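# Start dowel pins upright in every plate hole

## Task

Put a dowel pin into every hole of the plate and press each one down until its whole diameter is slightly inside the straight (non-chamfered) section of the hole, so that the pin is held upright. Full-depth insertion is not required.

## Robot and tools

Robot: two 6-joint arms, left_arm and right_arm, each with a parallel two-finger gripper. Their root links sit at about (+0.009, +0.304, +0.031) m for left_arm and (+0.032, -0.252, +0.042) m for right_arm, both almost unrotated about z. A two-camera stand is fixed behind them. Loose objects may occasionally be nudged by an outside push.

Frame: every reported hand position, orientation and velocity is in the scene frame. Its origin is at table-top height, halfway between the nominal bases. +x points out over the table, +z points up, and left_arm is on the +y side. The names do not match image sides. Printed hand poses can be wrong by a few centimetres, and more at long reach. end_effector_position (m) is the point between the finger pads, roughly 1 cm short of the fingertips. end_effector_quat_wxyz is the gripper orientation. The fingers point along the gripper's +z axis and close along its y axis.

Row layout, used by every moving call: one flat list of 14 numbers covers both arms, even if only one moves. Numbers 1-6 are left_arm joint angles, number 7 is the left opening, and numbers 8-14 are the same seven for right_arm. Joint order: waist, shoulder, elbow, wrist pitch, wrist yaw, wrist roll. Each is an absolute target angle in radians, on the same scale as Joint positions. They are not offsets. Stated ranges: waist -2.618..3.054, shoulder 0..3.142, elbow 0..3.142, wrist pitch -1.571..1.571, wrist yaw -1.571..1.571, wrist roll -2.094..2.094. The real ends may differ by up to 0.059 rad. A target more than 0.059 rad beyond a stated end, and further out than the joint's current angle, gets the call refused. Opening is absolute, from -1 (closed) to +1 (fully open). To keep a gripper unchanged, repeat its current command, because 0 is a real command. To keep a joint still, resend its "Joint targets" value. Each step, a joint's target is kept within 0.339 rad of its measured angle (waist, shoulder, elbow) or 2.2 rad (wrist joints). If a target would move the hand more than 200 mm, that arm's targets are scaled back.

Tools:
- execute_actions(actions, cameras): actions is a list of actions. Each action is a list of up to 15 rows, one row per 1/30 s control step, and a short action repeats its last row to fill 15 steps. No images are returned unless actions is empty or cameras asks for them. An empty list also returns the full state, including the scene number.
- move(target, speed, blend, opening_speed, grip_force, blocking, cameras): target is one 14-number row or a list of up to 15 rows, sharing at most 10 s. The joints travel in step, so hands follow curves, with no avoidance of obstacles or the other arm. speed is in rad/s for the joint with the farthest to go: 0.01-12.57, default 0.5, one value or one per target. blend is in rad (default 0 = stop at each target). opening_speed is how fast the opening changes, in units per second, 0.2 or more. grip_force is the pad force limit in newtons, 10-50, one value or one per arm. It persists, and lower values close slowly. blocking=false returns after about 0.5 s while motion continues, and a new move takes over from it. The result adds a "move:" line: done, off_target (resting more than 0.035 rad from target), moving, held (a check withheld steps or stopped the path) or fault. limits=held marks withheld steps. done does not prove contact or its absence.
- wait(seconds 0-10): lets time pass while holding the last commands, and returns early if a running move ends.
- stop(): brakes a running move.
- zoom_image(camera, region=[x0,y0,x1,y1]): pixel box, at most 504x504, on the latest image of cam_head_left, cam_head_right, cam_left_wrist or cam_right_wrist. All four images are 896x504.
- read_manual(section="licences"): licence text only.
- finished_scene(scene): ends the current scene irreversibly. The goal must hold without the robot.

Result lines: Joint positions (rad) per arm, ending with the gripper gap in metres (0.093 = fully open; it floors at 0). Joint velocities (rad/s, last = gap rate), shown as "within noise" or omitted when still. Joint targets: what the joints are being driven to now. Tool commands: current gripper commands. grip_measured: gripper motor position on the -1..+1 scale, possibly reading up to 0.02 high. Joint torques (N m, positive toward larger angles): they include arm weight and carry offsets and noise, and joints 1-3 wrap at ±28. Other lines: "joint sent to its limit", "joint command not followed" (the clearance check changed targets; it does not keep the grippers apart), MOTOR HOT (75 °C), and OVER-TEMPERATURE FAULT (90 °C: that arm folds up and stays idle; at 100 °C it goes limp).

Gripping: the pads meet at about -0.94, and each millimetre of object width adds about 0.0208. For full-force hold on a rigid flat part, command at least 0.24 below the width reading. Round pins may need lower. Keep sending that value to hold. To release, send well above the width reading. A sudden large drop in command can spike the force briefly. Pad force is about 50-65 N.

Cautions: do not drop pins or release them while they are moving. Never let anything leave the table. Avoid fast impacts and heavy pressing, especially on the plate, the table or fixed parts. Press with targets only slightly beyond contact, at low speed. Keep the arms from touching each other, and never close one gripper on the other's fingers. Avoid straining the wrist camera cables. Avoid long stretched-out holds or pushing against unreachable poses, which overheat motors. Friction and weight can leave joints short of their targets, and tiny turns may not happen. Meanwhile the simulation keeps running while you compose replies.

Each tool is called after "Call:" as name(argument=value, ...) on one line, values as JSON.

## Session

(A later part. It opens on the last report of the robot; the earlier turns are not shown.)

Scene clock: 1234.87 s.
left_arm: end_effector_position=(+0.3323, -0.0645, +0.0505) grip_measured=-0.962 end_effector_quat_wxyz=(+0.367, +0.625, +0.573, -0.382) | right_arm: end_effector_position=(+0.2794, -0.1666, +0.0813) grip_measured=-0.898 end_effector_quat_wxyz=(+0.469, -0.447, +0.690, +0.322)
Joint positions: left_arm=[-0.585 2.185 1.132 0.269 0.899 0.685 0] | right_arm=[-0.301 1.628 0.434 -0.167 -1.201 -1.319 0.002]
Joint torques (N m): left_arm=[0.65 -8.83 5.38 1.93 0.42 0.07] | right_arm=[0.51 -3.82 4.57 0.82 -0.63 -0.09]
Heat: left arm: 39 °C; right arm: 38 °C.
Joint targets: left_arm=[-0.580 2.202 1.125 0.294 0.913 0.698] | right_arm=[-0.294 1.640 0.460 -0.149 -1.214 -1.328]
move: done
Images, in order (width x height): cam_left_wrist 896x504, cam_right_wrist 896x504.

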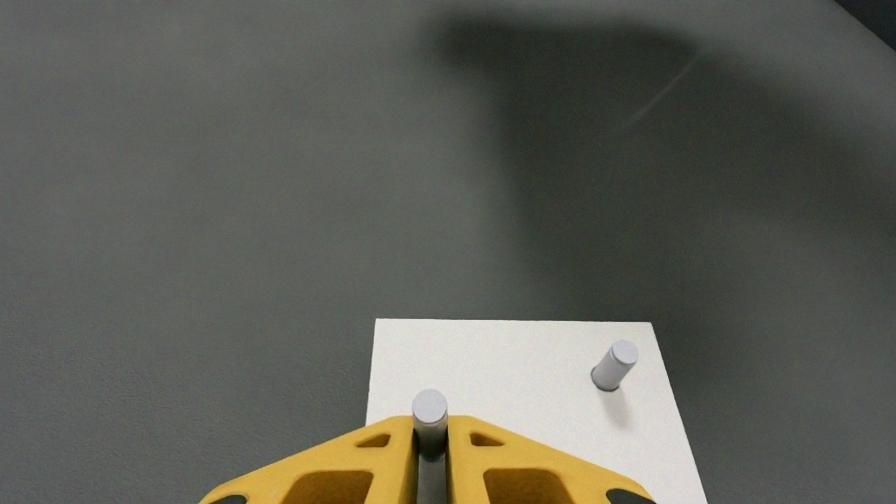

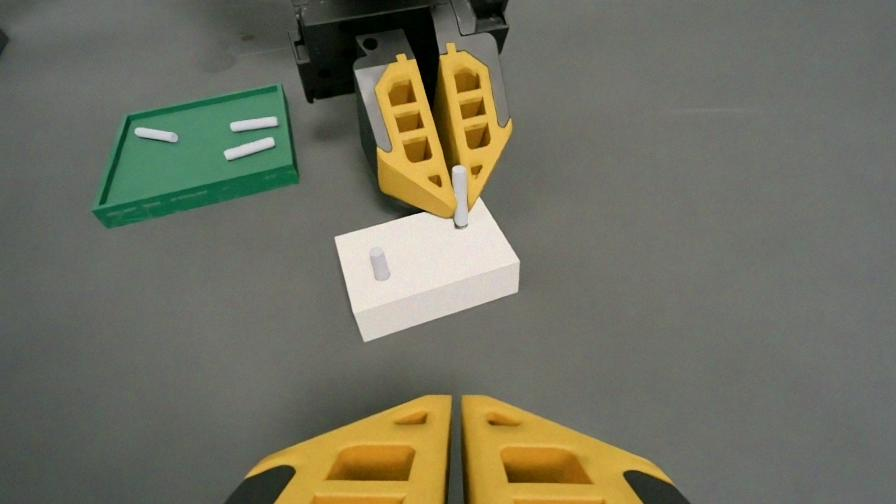

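Call:
move(target=[[-0.5797,2.209,1.1235,0.303,0.9133,0.698,-1,-0.294,1.64,0.46,-0.149,-1.214,-1.328,-0.9],[-0.5797,2.285,1.083,0.19,0.825,0.698,-1,-0.294,1.64,0.46,-0.149,-1.214,-1.328,-0.9]], speed=0.08, cameras=["cam_left_wrist","cam_right_wrist"])

Call:
zoom_image(camera="cam_right_wrist", region=[410, 150, 490, 240])

Call:
zoom_image(camera="cam_left_wrist", region=[400, 440, 464, 490])

Scene clock: 1247.70 s.
left_arm: end_effector_position=(+0.3304, -0.0649, +0.0428) grip_measured=-0.962 end_effector_quat_wxyz=(+0.372, +0.626, +0.563, -0.392) | right_arm: end_effector_position=(+0.2794, -0.1666, +0.0813) grip_measured=-0.898 end_effector_quat_wxyz=(+0.469, -0.447, +0.690, +0.322)
Joint positions: left_arm=[-0.581 2.217 1.122 0.327 0.927 0.685 0] | right_arm=[-0.301 1.628 0.434 -0.167 -1.201 -1.319 0.002]
Joint torques (N m): left_arm=[0.35 -4.41 1.92 0.1 -0.74 0.09] | right_arm=[0.65 -3.47 4.55 0.85 -0.65 -0.08]
Heat: left arm: 40 °C; right arm: 38 °C.
Joint targets: left_arm=[-0.580 2.285 1.083 0.190 0.825 0.698] | right_arm=[-0.294 1.640 0.460 -0.149 -1.214 -1.328]
move: off_target (left_arm); left_arm: the wrist pitch is farthest, 0.137 rad from its target
Images, in order (width x height): cam_left_wrist 896x504, cam_right_wrist 896x504.

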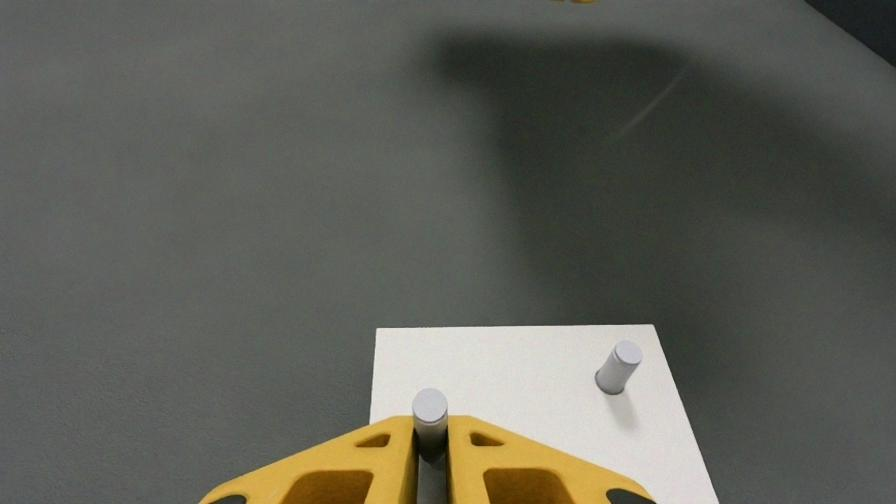

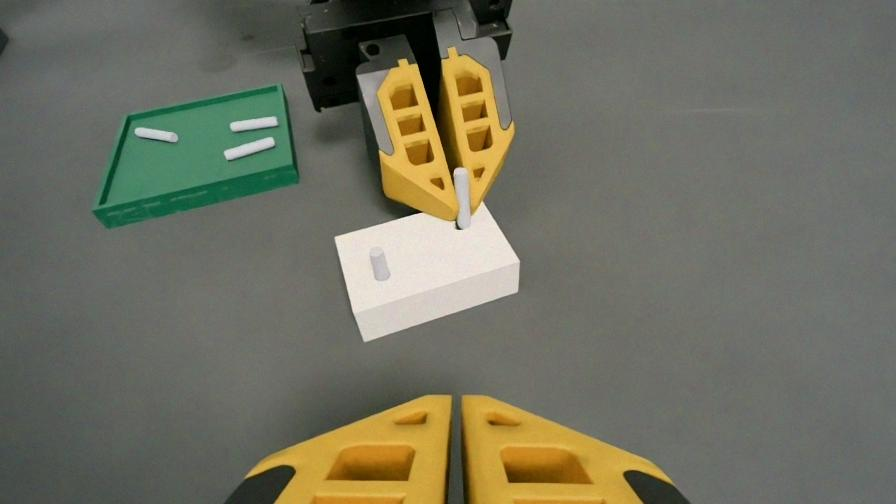

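Scaled by 5.600 from the camera's 896x504 image, which has a finer 1280x720 frame.

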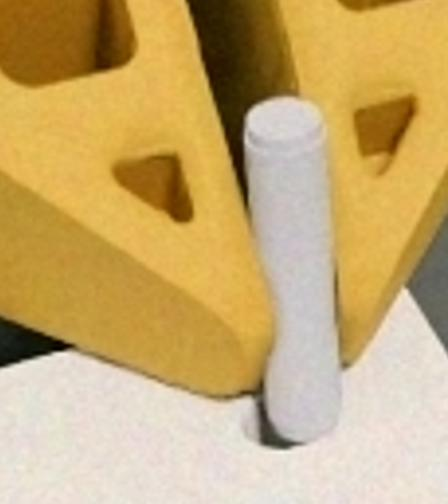

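Scaled by 7.875 from the camera's 896x504 image, which has a finer 1280x720 frame.

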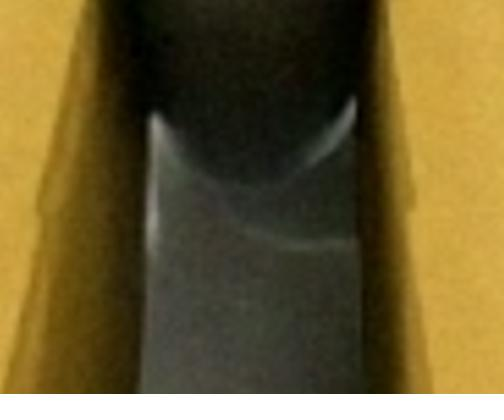

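Call:
move(target=[[-0.5797,2.19,1.125,0.25,0.9,0.698,-1,-0.294,1.64,0.46,-0.149,-1.214,-1.328,-0.9],[-0.605,2.13,1.175,0.18,0.874,0.698,-1,-0.294,1.64,0.46,-0.149,-1.214,-1.328,-0.9],[-0.586,2.18,1.14,0.25,0.905,0.698,-1,-0.294,1.64,0.46,-0.149,-1.214,-1.328,-0.9],[-0.5797,2.207,1.1235,0.299,0.9133,0.698,-1,-0.294,1.64,0.46,-0.149,-1.214,-1.328,-0.9]], speed=0.15, cameras=["cam_left_wrist","cam_right_wrist"])

Call:
zoom_image(camera="cam_right_wrist", region=[410, 150, 490, 240])

Call:
zoom_image(camera="cam_left_wrist", region=[400, 440, 464, 490])

Scene clock: 1263.70 s.
left_arm: end_effector_position=(+0.3321, -0.0649, +0.0496) grip_measured=-0.962 end_effector_quat_wxyz=(+0.368, +0.626, +0.571, -0.383) | right_arm: end_effector_position=(+0.2794, -0.1666, +0.0813) grip_measured=-0.898 end_effector_quat_wxyz=(+0.469, -0.447, +0.690, +0.322)
Joint positions: left_arm=[-0.585 2.189 1.131 0.277 0.902 0.687 0] | right_arm=[-0.301 1.628 0.434 -0.167 -1.201 -1.319 0.002]
Joint torques (N m): left_arm=[0.64 -8.79 5.23 1.88 0.38 0.06] | right_arm=[0.69 -3.63 4.66 0.8 -0.59 -0.12]
Heat: left arm: 38 °C; right arm: 38 °C.
Joint targets: left_arm=[-0.580 2.207 1.123 0.299 0.913 0.698] | right_arm=[-0.294 1.640 0.460 -0.149 -1.214 -1.328]
move: done
Images, in order (width x height): cam_left_wrist 896x504, cam_right_wrist 896x504.

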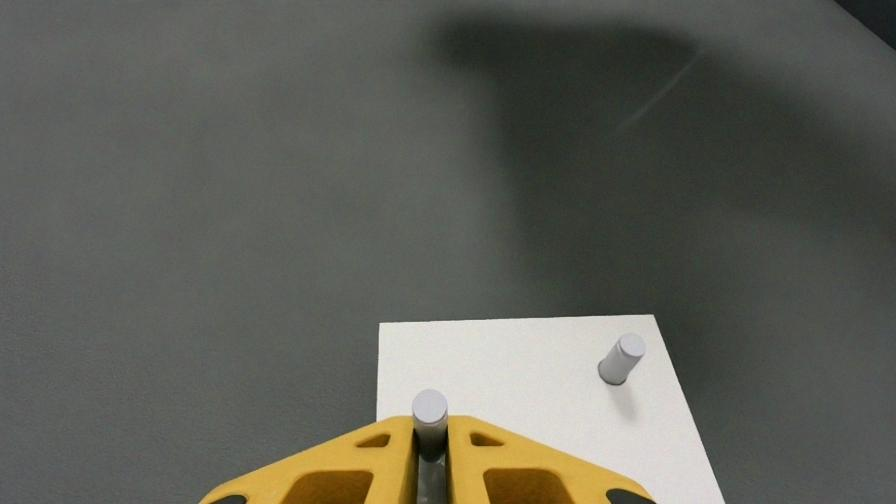

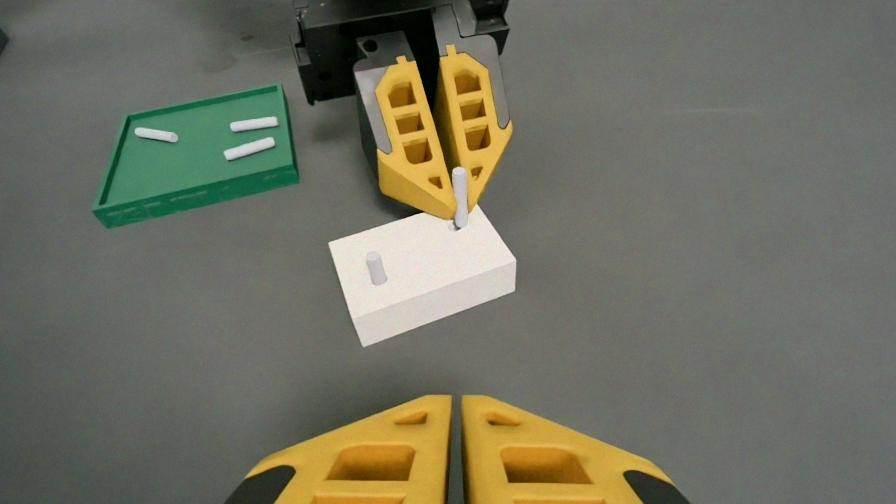

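Scaled by 5.600 from the camera's 896x504 image, which has a finer 1280x720 frame.

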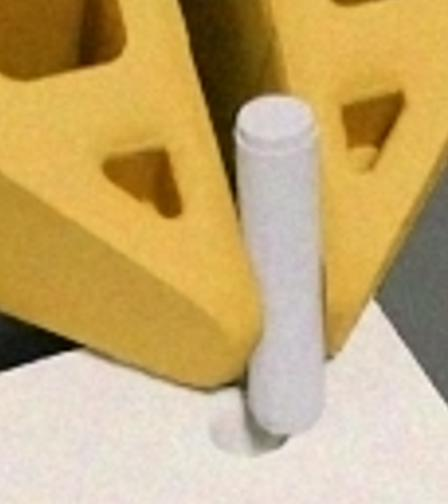

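Scaled by 7.875 from the camera's 896x504 image, which has a finer 1280x720 frame.

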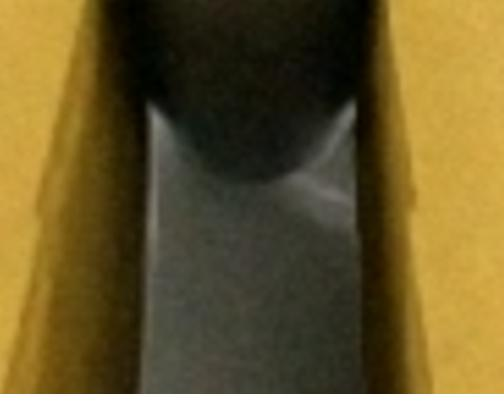

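Call:
move(target=[[-0.605,2.13,1.175,0.18,0.874,0.698,-1,-0.294,1.64,0.46,-0.149,-1.214,-1.328,-0.9],[-0.588,2.175,1.125,0.25,0.903,0.698,-1,-0.294,1.64,0.46,-0.149,-1.214,-1.328,-0.9],[-0.5822,2.1995,1.110,0.3045,0.911,0.698,-1,-0.294,1.64,0.46,-0.149,-1.214,-1.328,-0.9]], speed=0.15, cameras=["cam_left_wrist","cam_right_wrist"])

Call:
zoom_image(camera="cam_right_wrist", region=[410, 150, 490, 240])

Call:
zoom_image(camera="cam_left_wrist", region=[400, 440, 464, 490])

Scene clock: 1276.60 s.
left_arm: end_effector_position=(+0.3291, -0.0640, +0.0504) grip_measured=-0.962 end_effector_quat_wxyz=(+0.367, +0.627, +0.571, -0.382) | right_arm: end_effector_position=(+0.2794, -0.1666, +0.0813) grip_measured=-0.898 end_effector_quat_wxyz=(+0.469, -0.447, +0.690, +0.322)
Joint positions: left_arm=[-0.588 2.178 1.117 0.28 0.898 0.687 0] | right_arm=[-0.301 1.628 0.434 -0.167 -1.201 -1.319 0.002]
Joint torques (N m): left_arm=[0.66 -8.31 5.3 1.87 0.4 0.07] | right_arm=[0.7 -3.44 4.89 0.85 -0.65 -0.1]
Heat: left arm: 40 °C; right arm: 38 °C.
Joint targets: left_arm=[-0.582 2.200 1.110 0.305 0.911 0.698] | right_arm=[-0.294 1.640 0.460 -0.149 -1.214 -1.328]
move: done
Images, in order (width x height): cam_left_wrist 896x504, cam_right_wrist 896x504.

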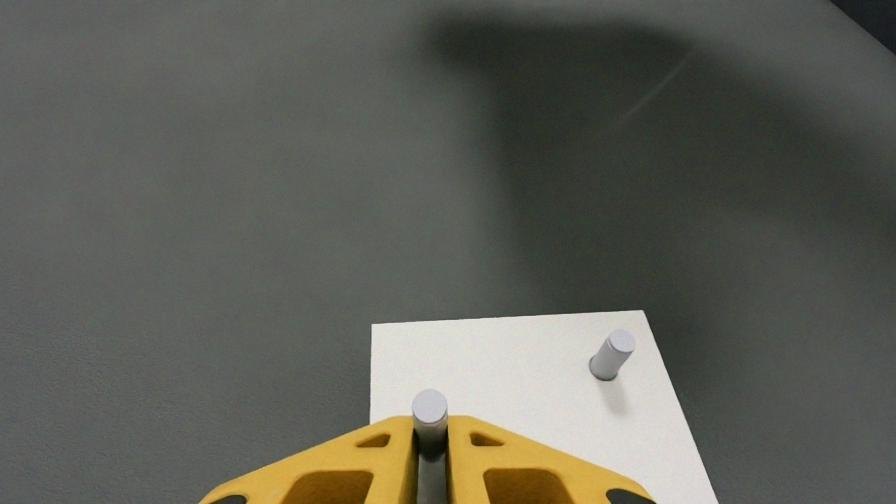

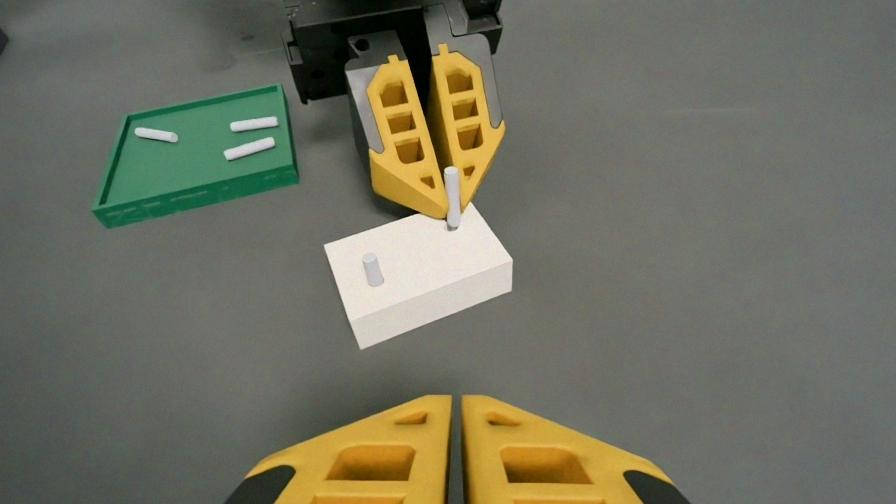

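Scaled by 5.600 from the camera's 896x504 image, which has a finer 1280x720 frame.

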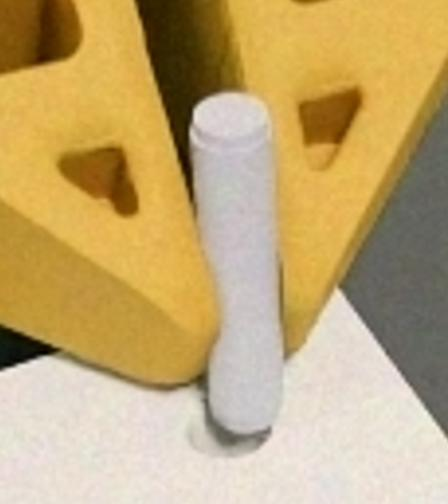

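Scaled by 7.875 from the camera's 896x504 image, which has a finer 1280x720 frame.

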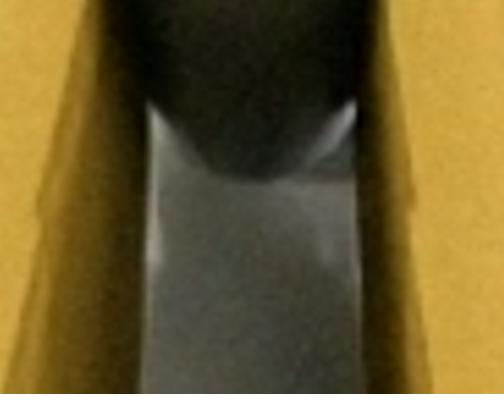

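Call:
move(target=[[-0.5822,2.15,1.110,0.25,0.911,0.698,-1,-0.294,1.64,0.46,-0.149,-1.214,-1.328,-0.9],[-0.607,2.13,1.16,0.18,0.87,0.698,-1,-0.294,1.64,0.46,-0.149,-1.214,-1.328,-0.9],[-0.591,2.165,1.12,0.25,0.90,0.698,-1,-0.294,1.64,0.46,-0.149,-1.214,-1.328,-0.9],[-0.5847,2.196,1.1046,0.3065,0.9085,0.698,-1,-0.294,1.64,0.46,-0.149,-1.214,-1.328,-0.9]], speed=0.15, cameras=["cam_left_wrist","cam_right_wrist"])

Call:
zoom_image(camera="cam_right_wrist", region=[410, 150, 490, 240])

Call:
zoom_image(camera="cam_left_wrist", region=[400, 440, 464, 490])

Scene clock: 1288.57 s.
left_arm: end_effector_position=(+0.3272, -0.0640, +0.0487) grip_measured=-0.962 end_effector_quat_wxyz=(+0.366, +0.627, +0.572, -0.382) | right_arm: end_effector_position=(+0.2794, -0.1666, +0.0813) grip_measured=-0.898 end_effector_quat_wxyz=(+0.469, -0.447, +0.690, +0.322)
Joint positions: left_arm=[-0.59 2.179 1.112 0.283 0.897 0.687 0] | right_arm=[-0.301 1.628 0.434 -0.167 -1.201 -1.319 0.002]
Joint torques (N m): left_arm=[0.69 -8.66 5.26 1.88 0.38 0.05] | right_arm=[0.49 -3.43 4.72 0.78 -0.66 -0.11]
Heat: left arm: 41 °C; right arm: 38 °C.
Joint targets: left_arm=[-0.585 2.196 1.104 0.306 0.909 0.698] | right_arm=[-0.294 1.640 0.460 -0.149 -1.214 -1.328]
move: done
Images, in order (width x height): cam_left_wrist 896x504, cam_right_wrist 896x504.

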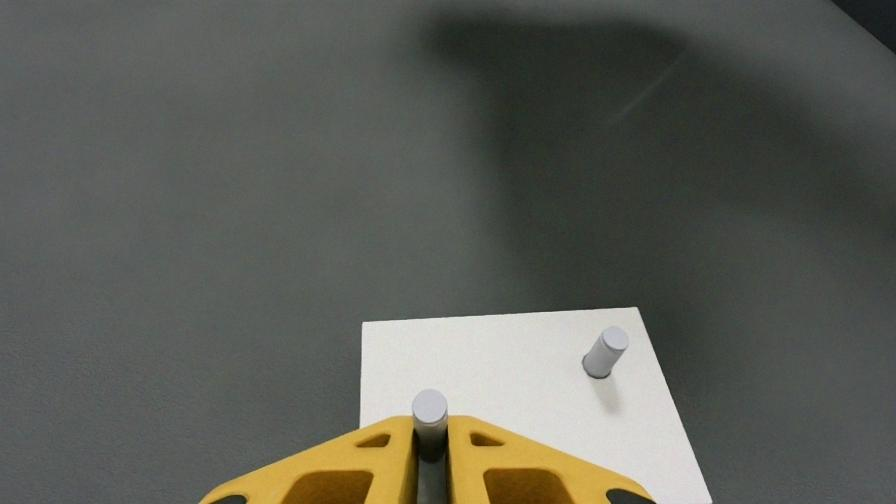

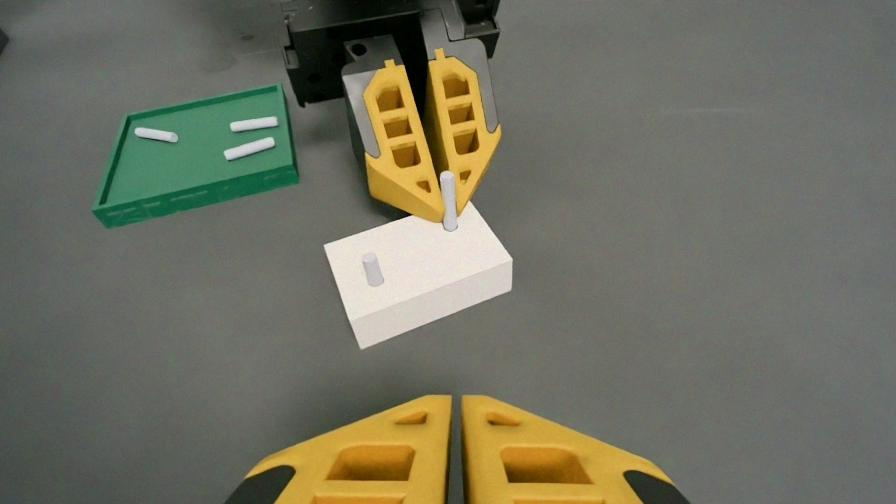

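Scaled by 5.600 from the camera's 896x504 image, which has a finer 1280x720 frame.

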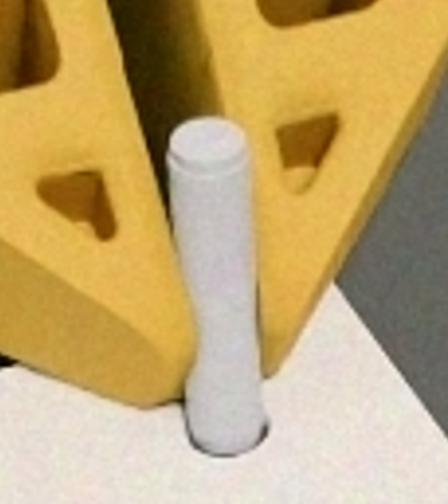

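Scaled by 7.875 from the camera's 896x504 image, which has a finer 1280x720 frame.

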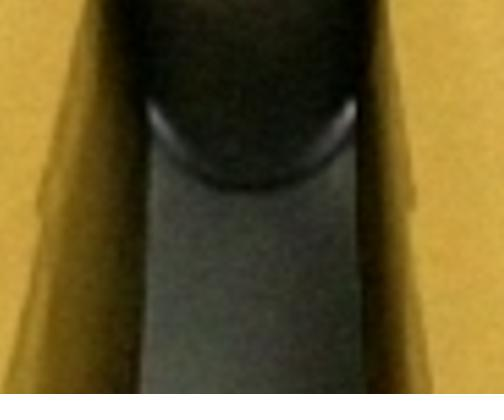

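Call:
move(target=[[-0.5847,2.196,1.102,0.268,0.884,0.698,-1,-0.294,1.64,0.46,-0.149,-1.214,-1.328,-0.9],[-0.5847,2.226,1.090,0.22,0.85,0.698,-1,-0.294,1.64,0.46,-0.149,-1.214,-1.328,-0.9]], speed=0.05, cameras=["cam_left_wrist","cam_right_wrist"])

Call:
zoom_image(camera="cam_right_wrist", region=[410, 150, 490, 240])

Call:
zoom_image(camera="cam_left_wrist", region=[400, 440, 464, 490])

Scene clock: 1297.10 s.
left_arm: end_effector_position=(+0.3263, -0.0633, +0.0455) grip_measured=-0.962 end_effector_quat_wxyz=(+0.361, +0.627, +0.575, -0.383) | right_arm: end_effector_position=(+0.2794, -0.1666, +0.0813) grip_measured=-0.898 end_effector_quat_wxyz=(+0.469, -0.447, +0.690, +0.322)
Joint positions: left_arm=[-0.59 2.184 1.112 0.278 0.896 0.687 0] | right_arm=[-0.301 1.628 0.434 -0.167 -1.201 -1.319 0.002]
Joint torques (N m): left_arm=[0.65 -6.58 3.77 0.96 -0.18 0.06] | right_arm=[0.34 -3.62 4.62 0.84 -0.64 -0.08]
Heat: left arm: 41 °C; right arm: 38 °C.
Joint targets: left_arm=[-0.585 2.226 1.090 0.220 0.850 0.698] | right_arm=[-0.294 1.640 0.460 -0.149 -1.214 -1.328]
move: off_target (left_arm); left_arm: the wrist pitch is farthest, 0.058 rad from its target
Images, in order (width x height): cam_left_wrist 896x504, cam_right_wrist 896x504.

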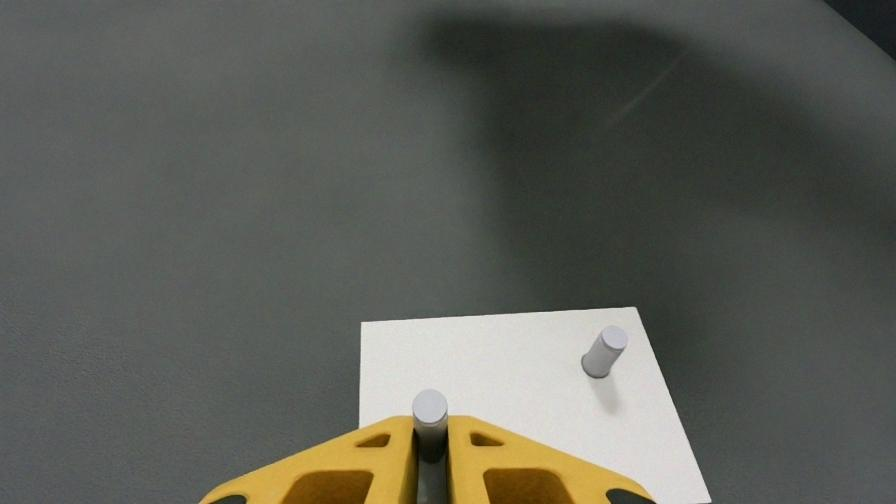

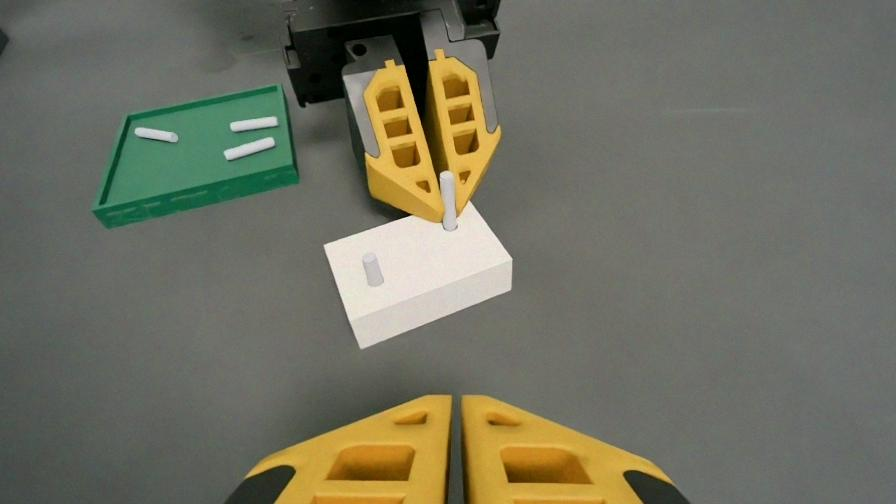

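Scaled by 5.600 from the camera's 896x504 image, which has a finer 1280x720 frame.

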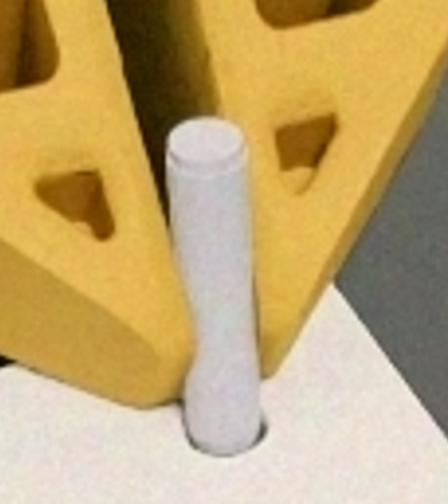

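Scaled by 7.875 from the camera's 896x504 image, which has a finer 1280x720 frame.

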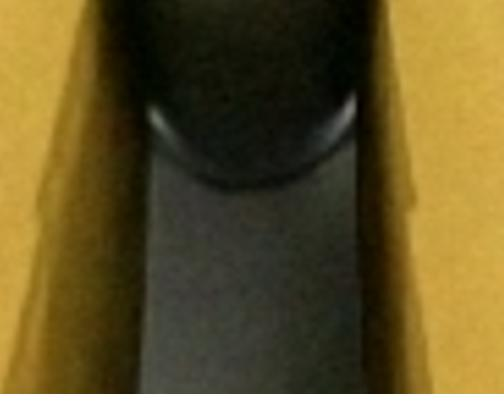

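Call:
move(target=[[-0.5847,2.256,1.085,0.17,0.775,0.698,-1,-0.294,1.64,0.46,-0.149,-1.214,-1.328,-0.9]], speed=0.05, cameras=["cam_left_wrist","cam_right_wrist"])

Call:
zoom_image(camera="cam_right_wrist", region=[410, 150, 490, 240])

Call:
zoom_image(camera="cam_left_wrist", region=[400, 440, 464, 490])

Scene clock: 1304.13 s.
left_arm: end_effector_position=(+0.3259, -0.0630, +0.0431) grip_measured=-0.962 end_effector_quat_wxyz=(+0.359, +0.626, +0.576, -0.383) | right_arm: end_effector_position=(+0.2794, -0.1666, +0.0813) grip_measured=-0.898 end_effector_quat_wxyz=(+0.469, -0.447, +0.690, +0.322)
Joint positions: left_arm=[-0.59 2.19 1.112 0.278 0.896 0.687 0] | right_arm=[-0.301 1.628 0.434 -0.167 -1.201 -1.319 0.002]
Joint torques (N m): left_arm=[0.72 -4.42 3.25 0.39 -0.88 0.06] | right_arm=[0.53 -3.4 4.59 0.84 -0.68 -0.09]
Heat: left arm: 39 °C; right arm: 38 °C.
Joint targets: left_arm=[-0.585 2.256 1.085 0.170 0.775 0.698] | right_arm=[-0.294 1.640 0.460 -0.149 -1.214 -1.328]
move: off_target (left_arm); left_arm: the wrist yaw is farthest, 0.121 rad from its target
Images, in order (width x height): cam_left_wrist 896x504, cam_right_wrist 896x504.

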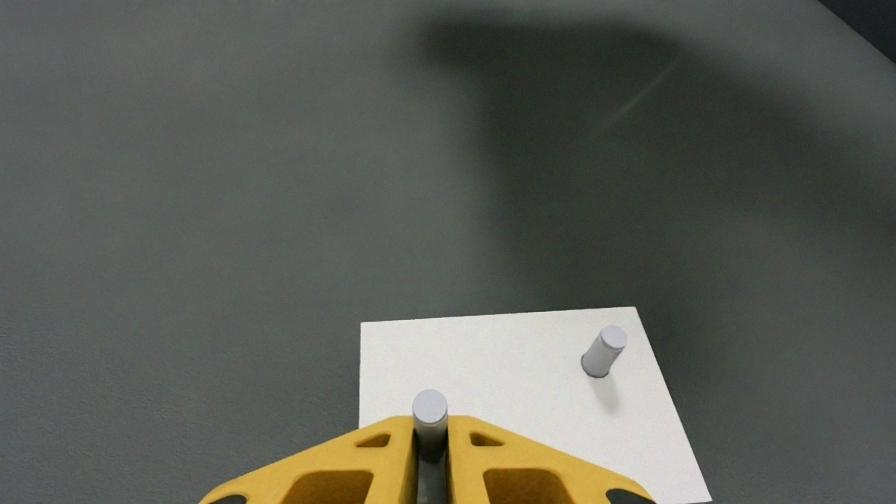

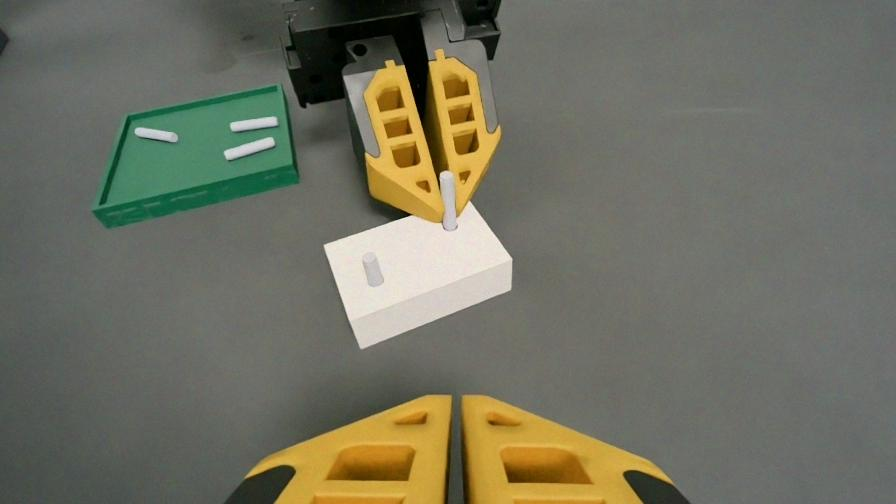

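Scaled by 5.600 from the camera's 896x504 image, which has a finer 1280x720 frame.

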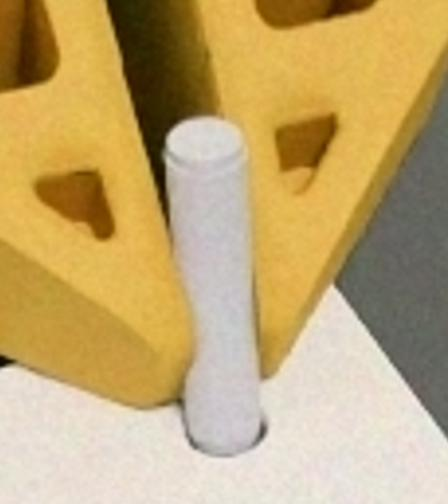

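Scaled by 7.875 from the camera's 896x504 image, which has a finer 1280x720 frame.

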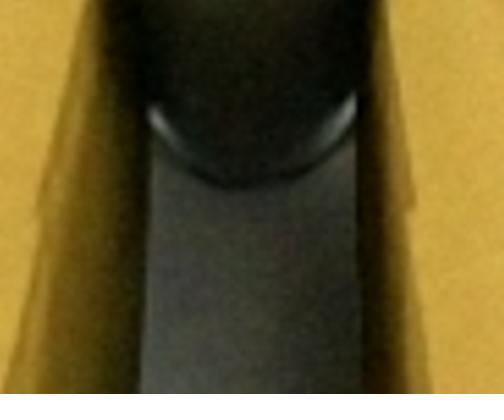

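Call:
move(target=[[-0.5847,2.275,1.12,0.15,0.755,0.698,-1,-0.294,1.64,0.46,-0.149,-1.214,-1.328,-0.9],[-0.5747,2.275,1.13,0.15,0.755,0.698,-1,-0.294,1.64,0.46,-0.149,-1.214,-1.328,-0.9],[-0.5947,2.275,1.13,0.15,0.755,0.698,-1,-0.294,1.64,0.46,-0.149,-1.214,-1.328,-0.9]], speed=0.05, cameras=["cam_left_wrist","cam_right_wrist"])

Call:
zoom_image(camera="cam_right_wrist", region=[410, 150, 490, 240])

Call:
zoom_image(camera="cam_left_wrist", region=[400, 440, 464, 490])

Scene clock: 1313.67 s.
left_arm: end_effector_position=(+0.3294, -0.0659, +0.0427) grip_measured=-0.962 end_effector_quat_wxyz=(+0.358, +0.627, +0.574, -0.386) | right_arm: end_effector_position=(+0.2794, -0.1666, +0.0813) grip_measured=-0.898 end_effector_quat_wxyz=(+0.469, -0.447, +0.690, +0.322)
Joint positions: left_arm=[-0.59 2.206 1.139 0.265 0.903 0.688 0] | right_arm=[-0.301 1.628 0.434 -0.167 -1.201 -1.319 0.002]
Joint torques (N m): left_arm=[-0.24 -4.26 5.16 0.31 -1.15 0.06] | right_arm=[0.61 -3.48 4.71 0.88 -0.67 -0.11]
Heat: left arm: 38 °C; right arm: 38 °C.
Joint targets: left_arm=[-0.595 2.275 1.130 0.150 0.755 0.698] | right_arm=[-0.294 1.640 0.460 -0.149 -1.214 -1.328]
move: off_target (left_arm); left_arm: the wrist yaw is farthest, 0.148 rad from its target
Images, in order (width x height): cam_left_wrist 896x504, cam_right_wrist 896x504.

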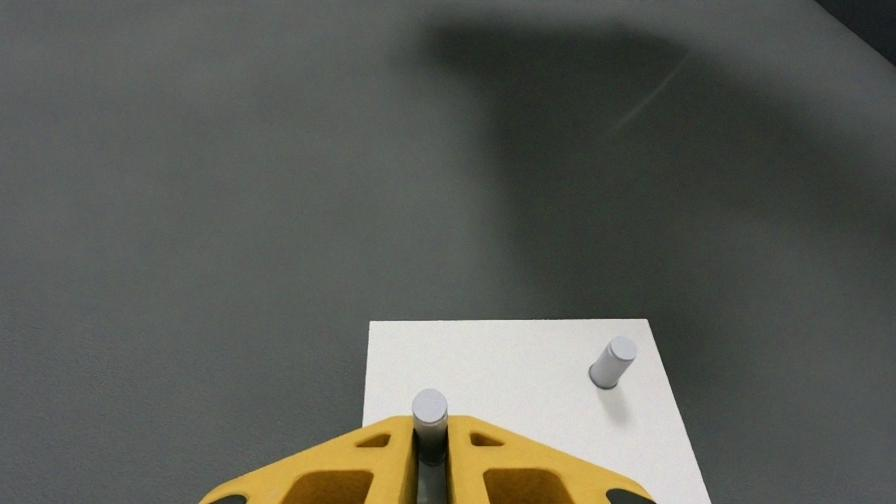

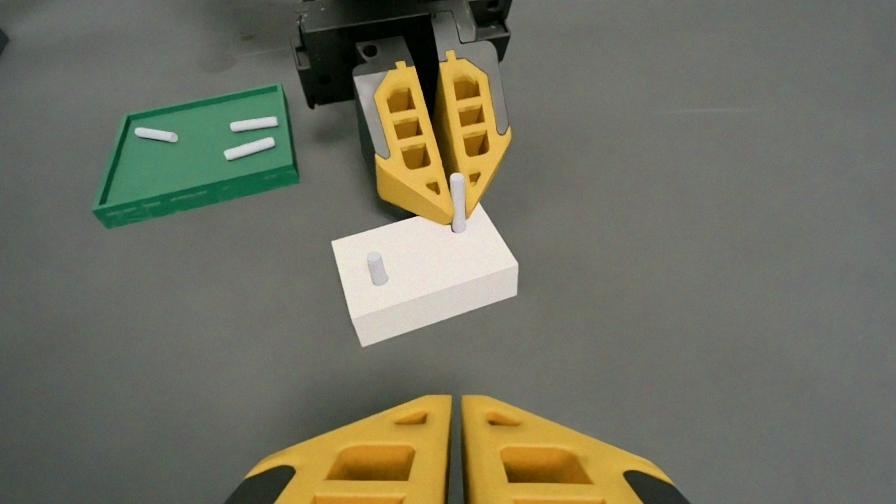

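Scaled by 5.600 from the camera's 896x504 image, which has a finer 1280x720 frame.

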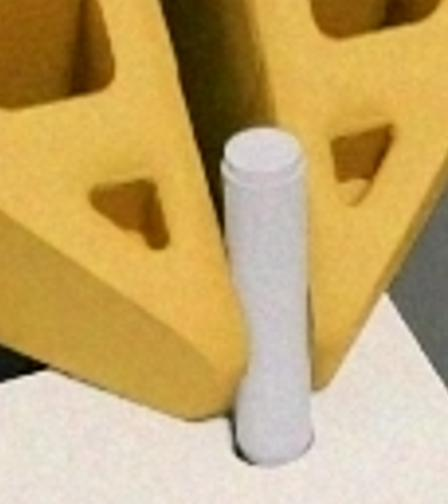

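Scaled by 7.875 from the camera's 896x504 image, which has a finer 1280x720 frame.

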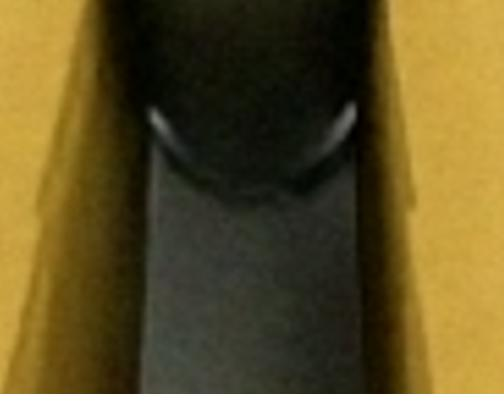

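Call:
move(target=[[-0.59,2.29,1.11,0.10,0.755,0.698,-1,-0.294,1.64,0.46,-0.149,-1.214,-1.328,-0.9],[-0.588,2.33,1.08,0.03,0.71,0.698,-1,-0.294,1.64,0.46,-0.149,-1.214,-1.328,-0.9]], speed=0.06, cameras=["cam_left_wrist","cam_right_wrist"])

Call:
zoom_image(camera="cam_right_wrist", region=[410, 150, 490, 240])

Call:
zoom_image(camera="cam_left_wrist", region=[400, 440, 464, 490])

Scene clock: 1321.63 s.
left_arm: end_effector_position=(+0.3262, -0.0637, +0.0365) grip_measured=-0.963 end_effector_quat_wxyz=(+0.350, +0.626, +0.574, -0.396) | right_arm: end_effector_position=(+0.2794, -0.1666, +0.0813) grip_measured=-0.898 end_effector_quat_wxyz=(+0.469, -0.447, +0.690, +0.322)
Joint positions: left_arm=[-0.584 2.223 1.139 0.259 0.926 0.695 0] | right_arm=[-0.301 1.628 0.434 -0.167 -1.201 -1.319 0.002]
Joint torques (N m): left_arm=[-0.12 -0.8 0.09 -1.01 -1.77 -0.01] | right_arm=[0.47 -3.69 4.92 0.8 -0.61 -0.08]
Heat: left arm: 37 °C; right arm: 38 °C.
Joint targets: left_arm=[-0.588 2.330 1.080 0.030 0.710 0.698] | right_arm=[-0.294 1.640 0.460 -0.149 -1.214 -1.328]
move: off_target (left_arm); left_arm: the wrist pitch is farthest, 0.229 rad from its target
Images, in order (width x height): cam_left_wrist 896x504, cam_right_wrist 896x504.

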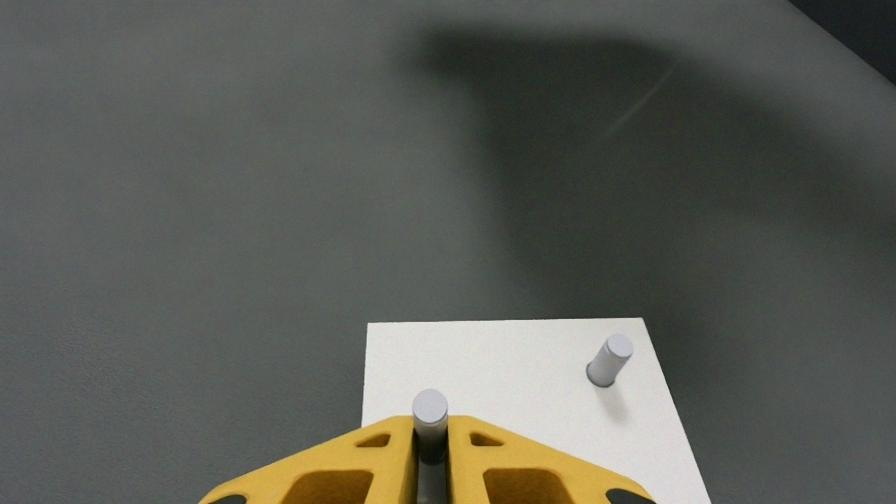

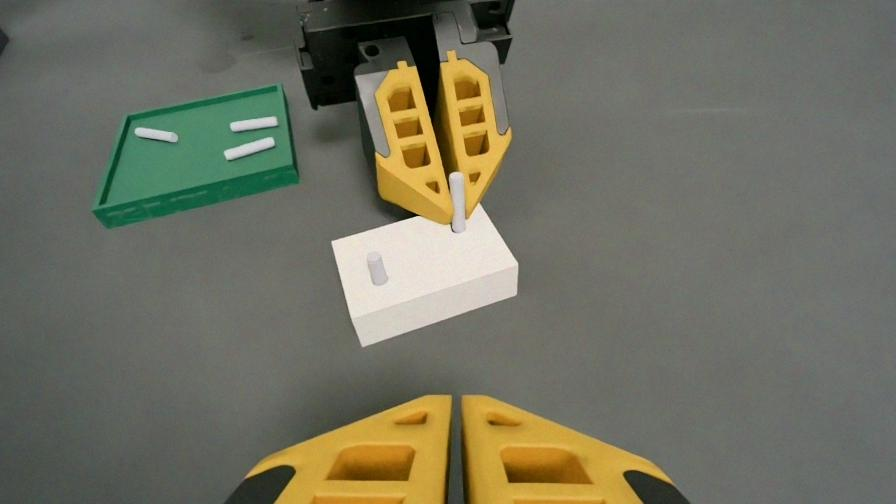

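Scaled by 5.600 from the camera's 896x504 image, which has a finer 1280x720 frame.

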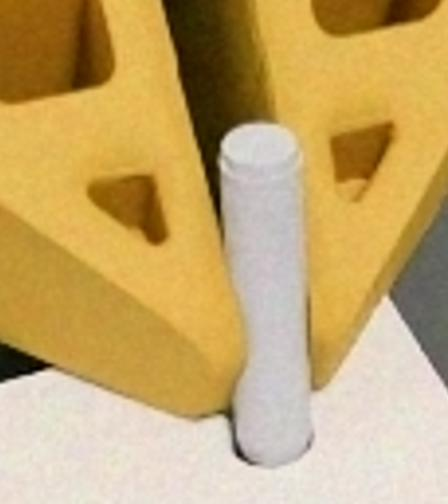

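Scaled by 7.875 from the camera's 896x504 image, which has a finer 1280x720 frame.

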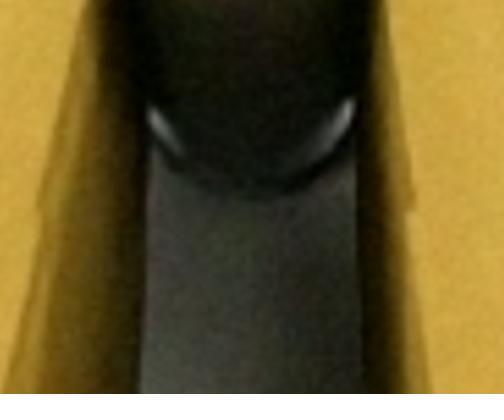

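Call:
zoom_image(camera="cam_left_wrist", region=[570, 320, 650, 400])

Call:
zoom_image(camera="cam_left_wrist", region=[390, 380, 470, 460])

Call:
zoom_image(camera="cam_right_wrist", region=[340, 230, 420, 310])

Scaled by 6.300 from the camera's 896x504 image, which has a finer 1280x720 frame.

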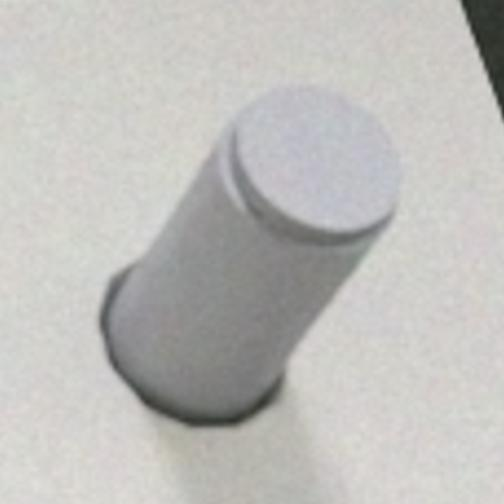

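Scaled by 6.300 from the camera's 896x504 image, which has a finer 1280x720 frame.

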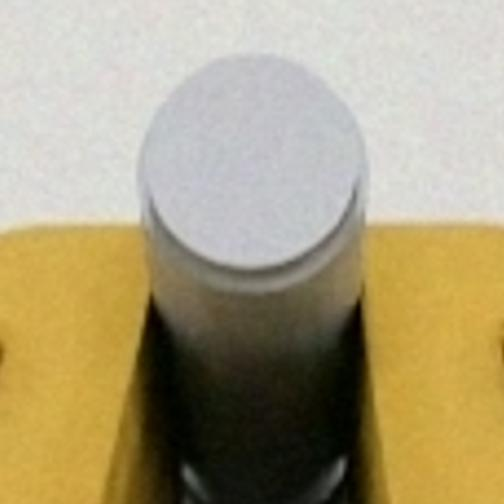

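Scaled by 6.300 from the camera's 896x504 image, which has a finer 1280x720 frame.

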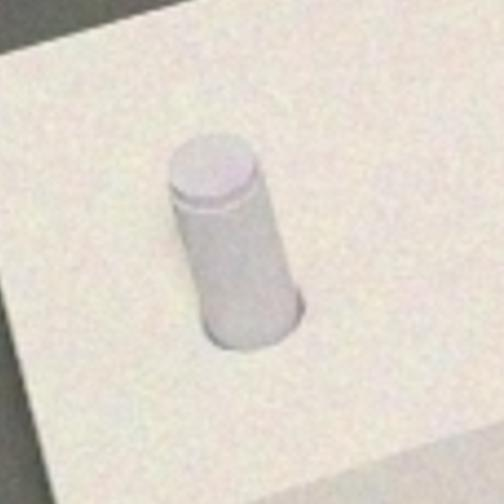

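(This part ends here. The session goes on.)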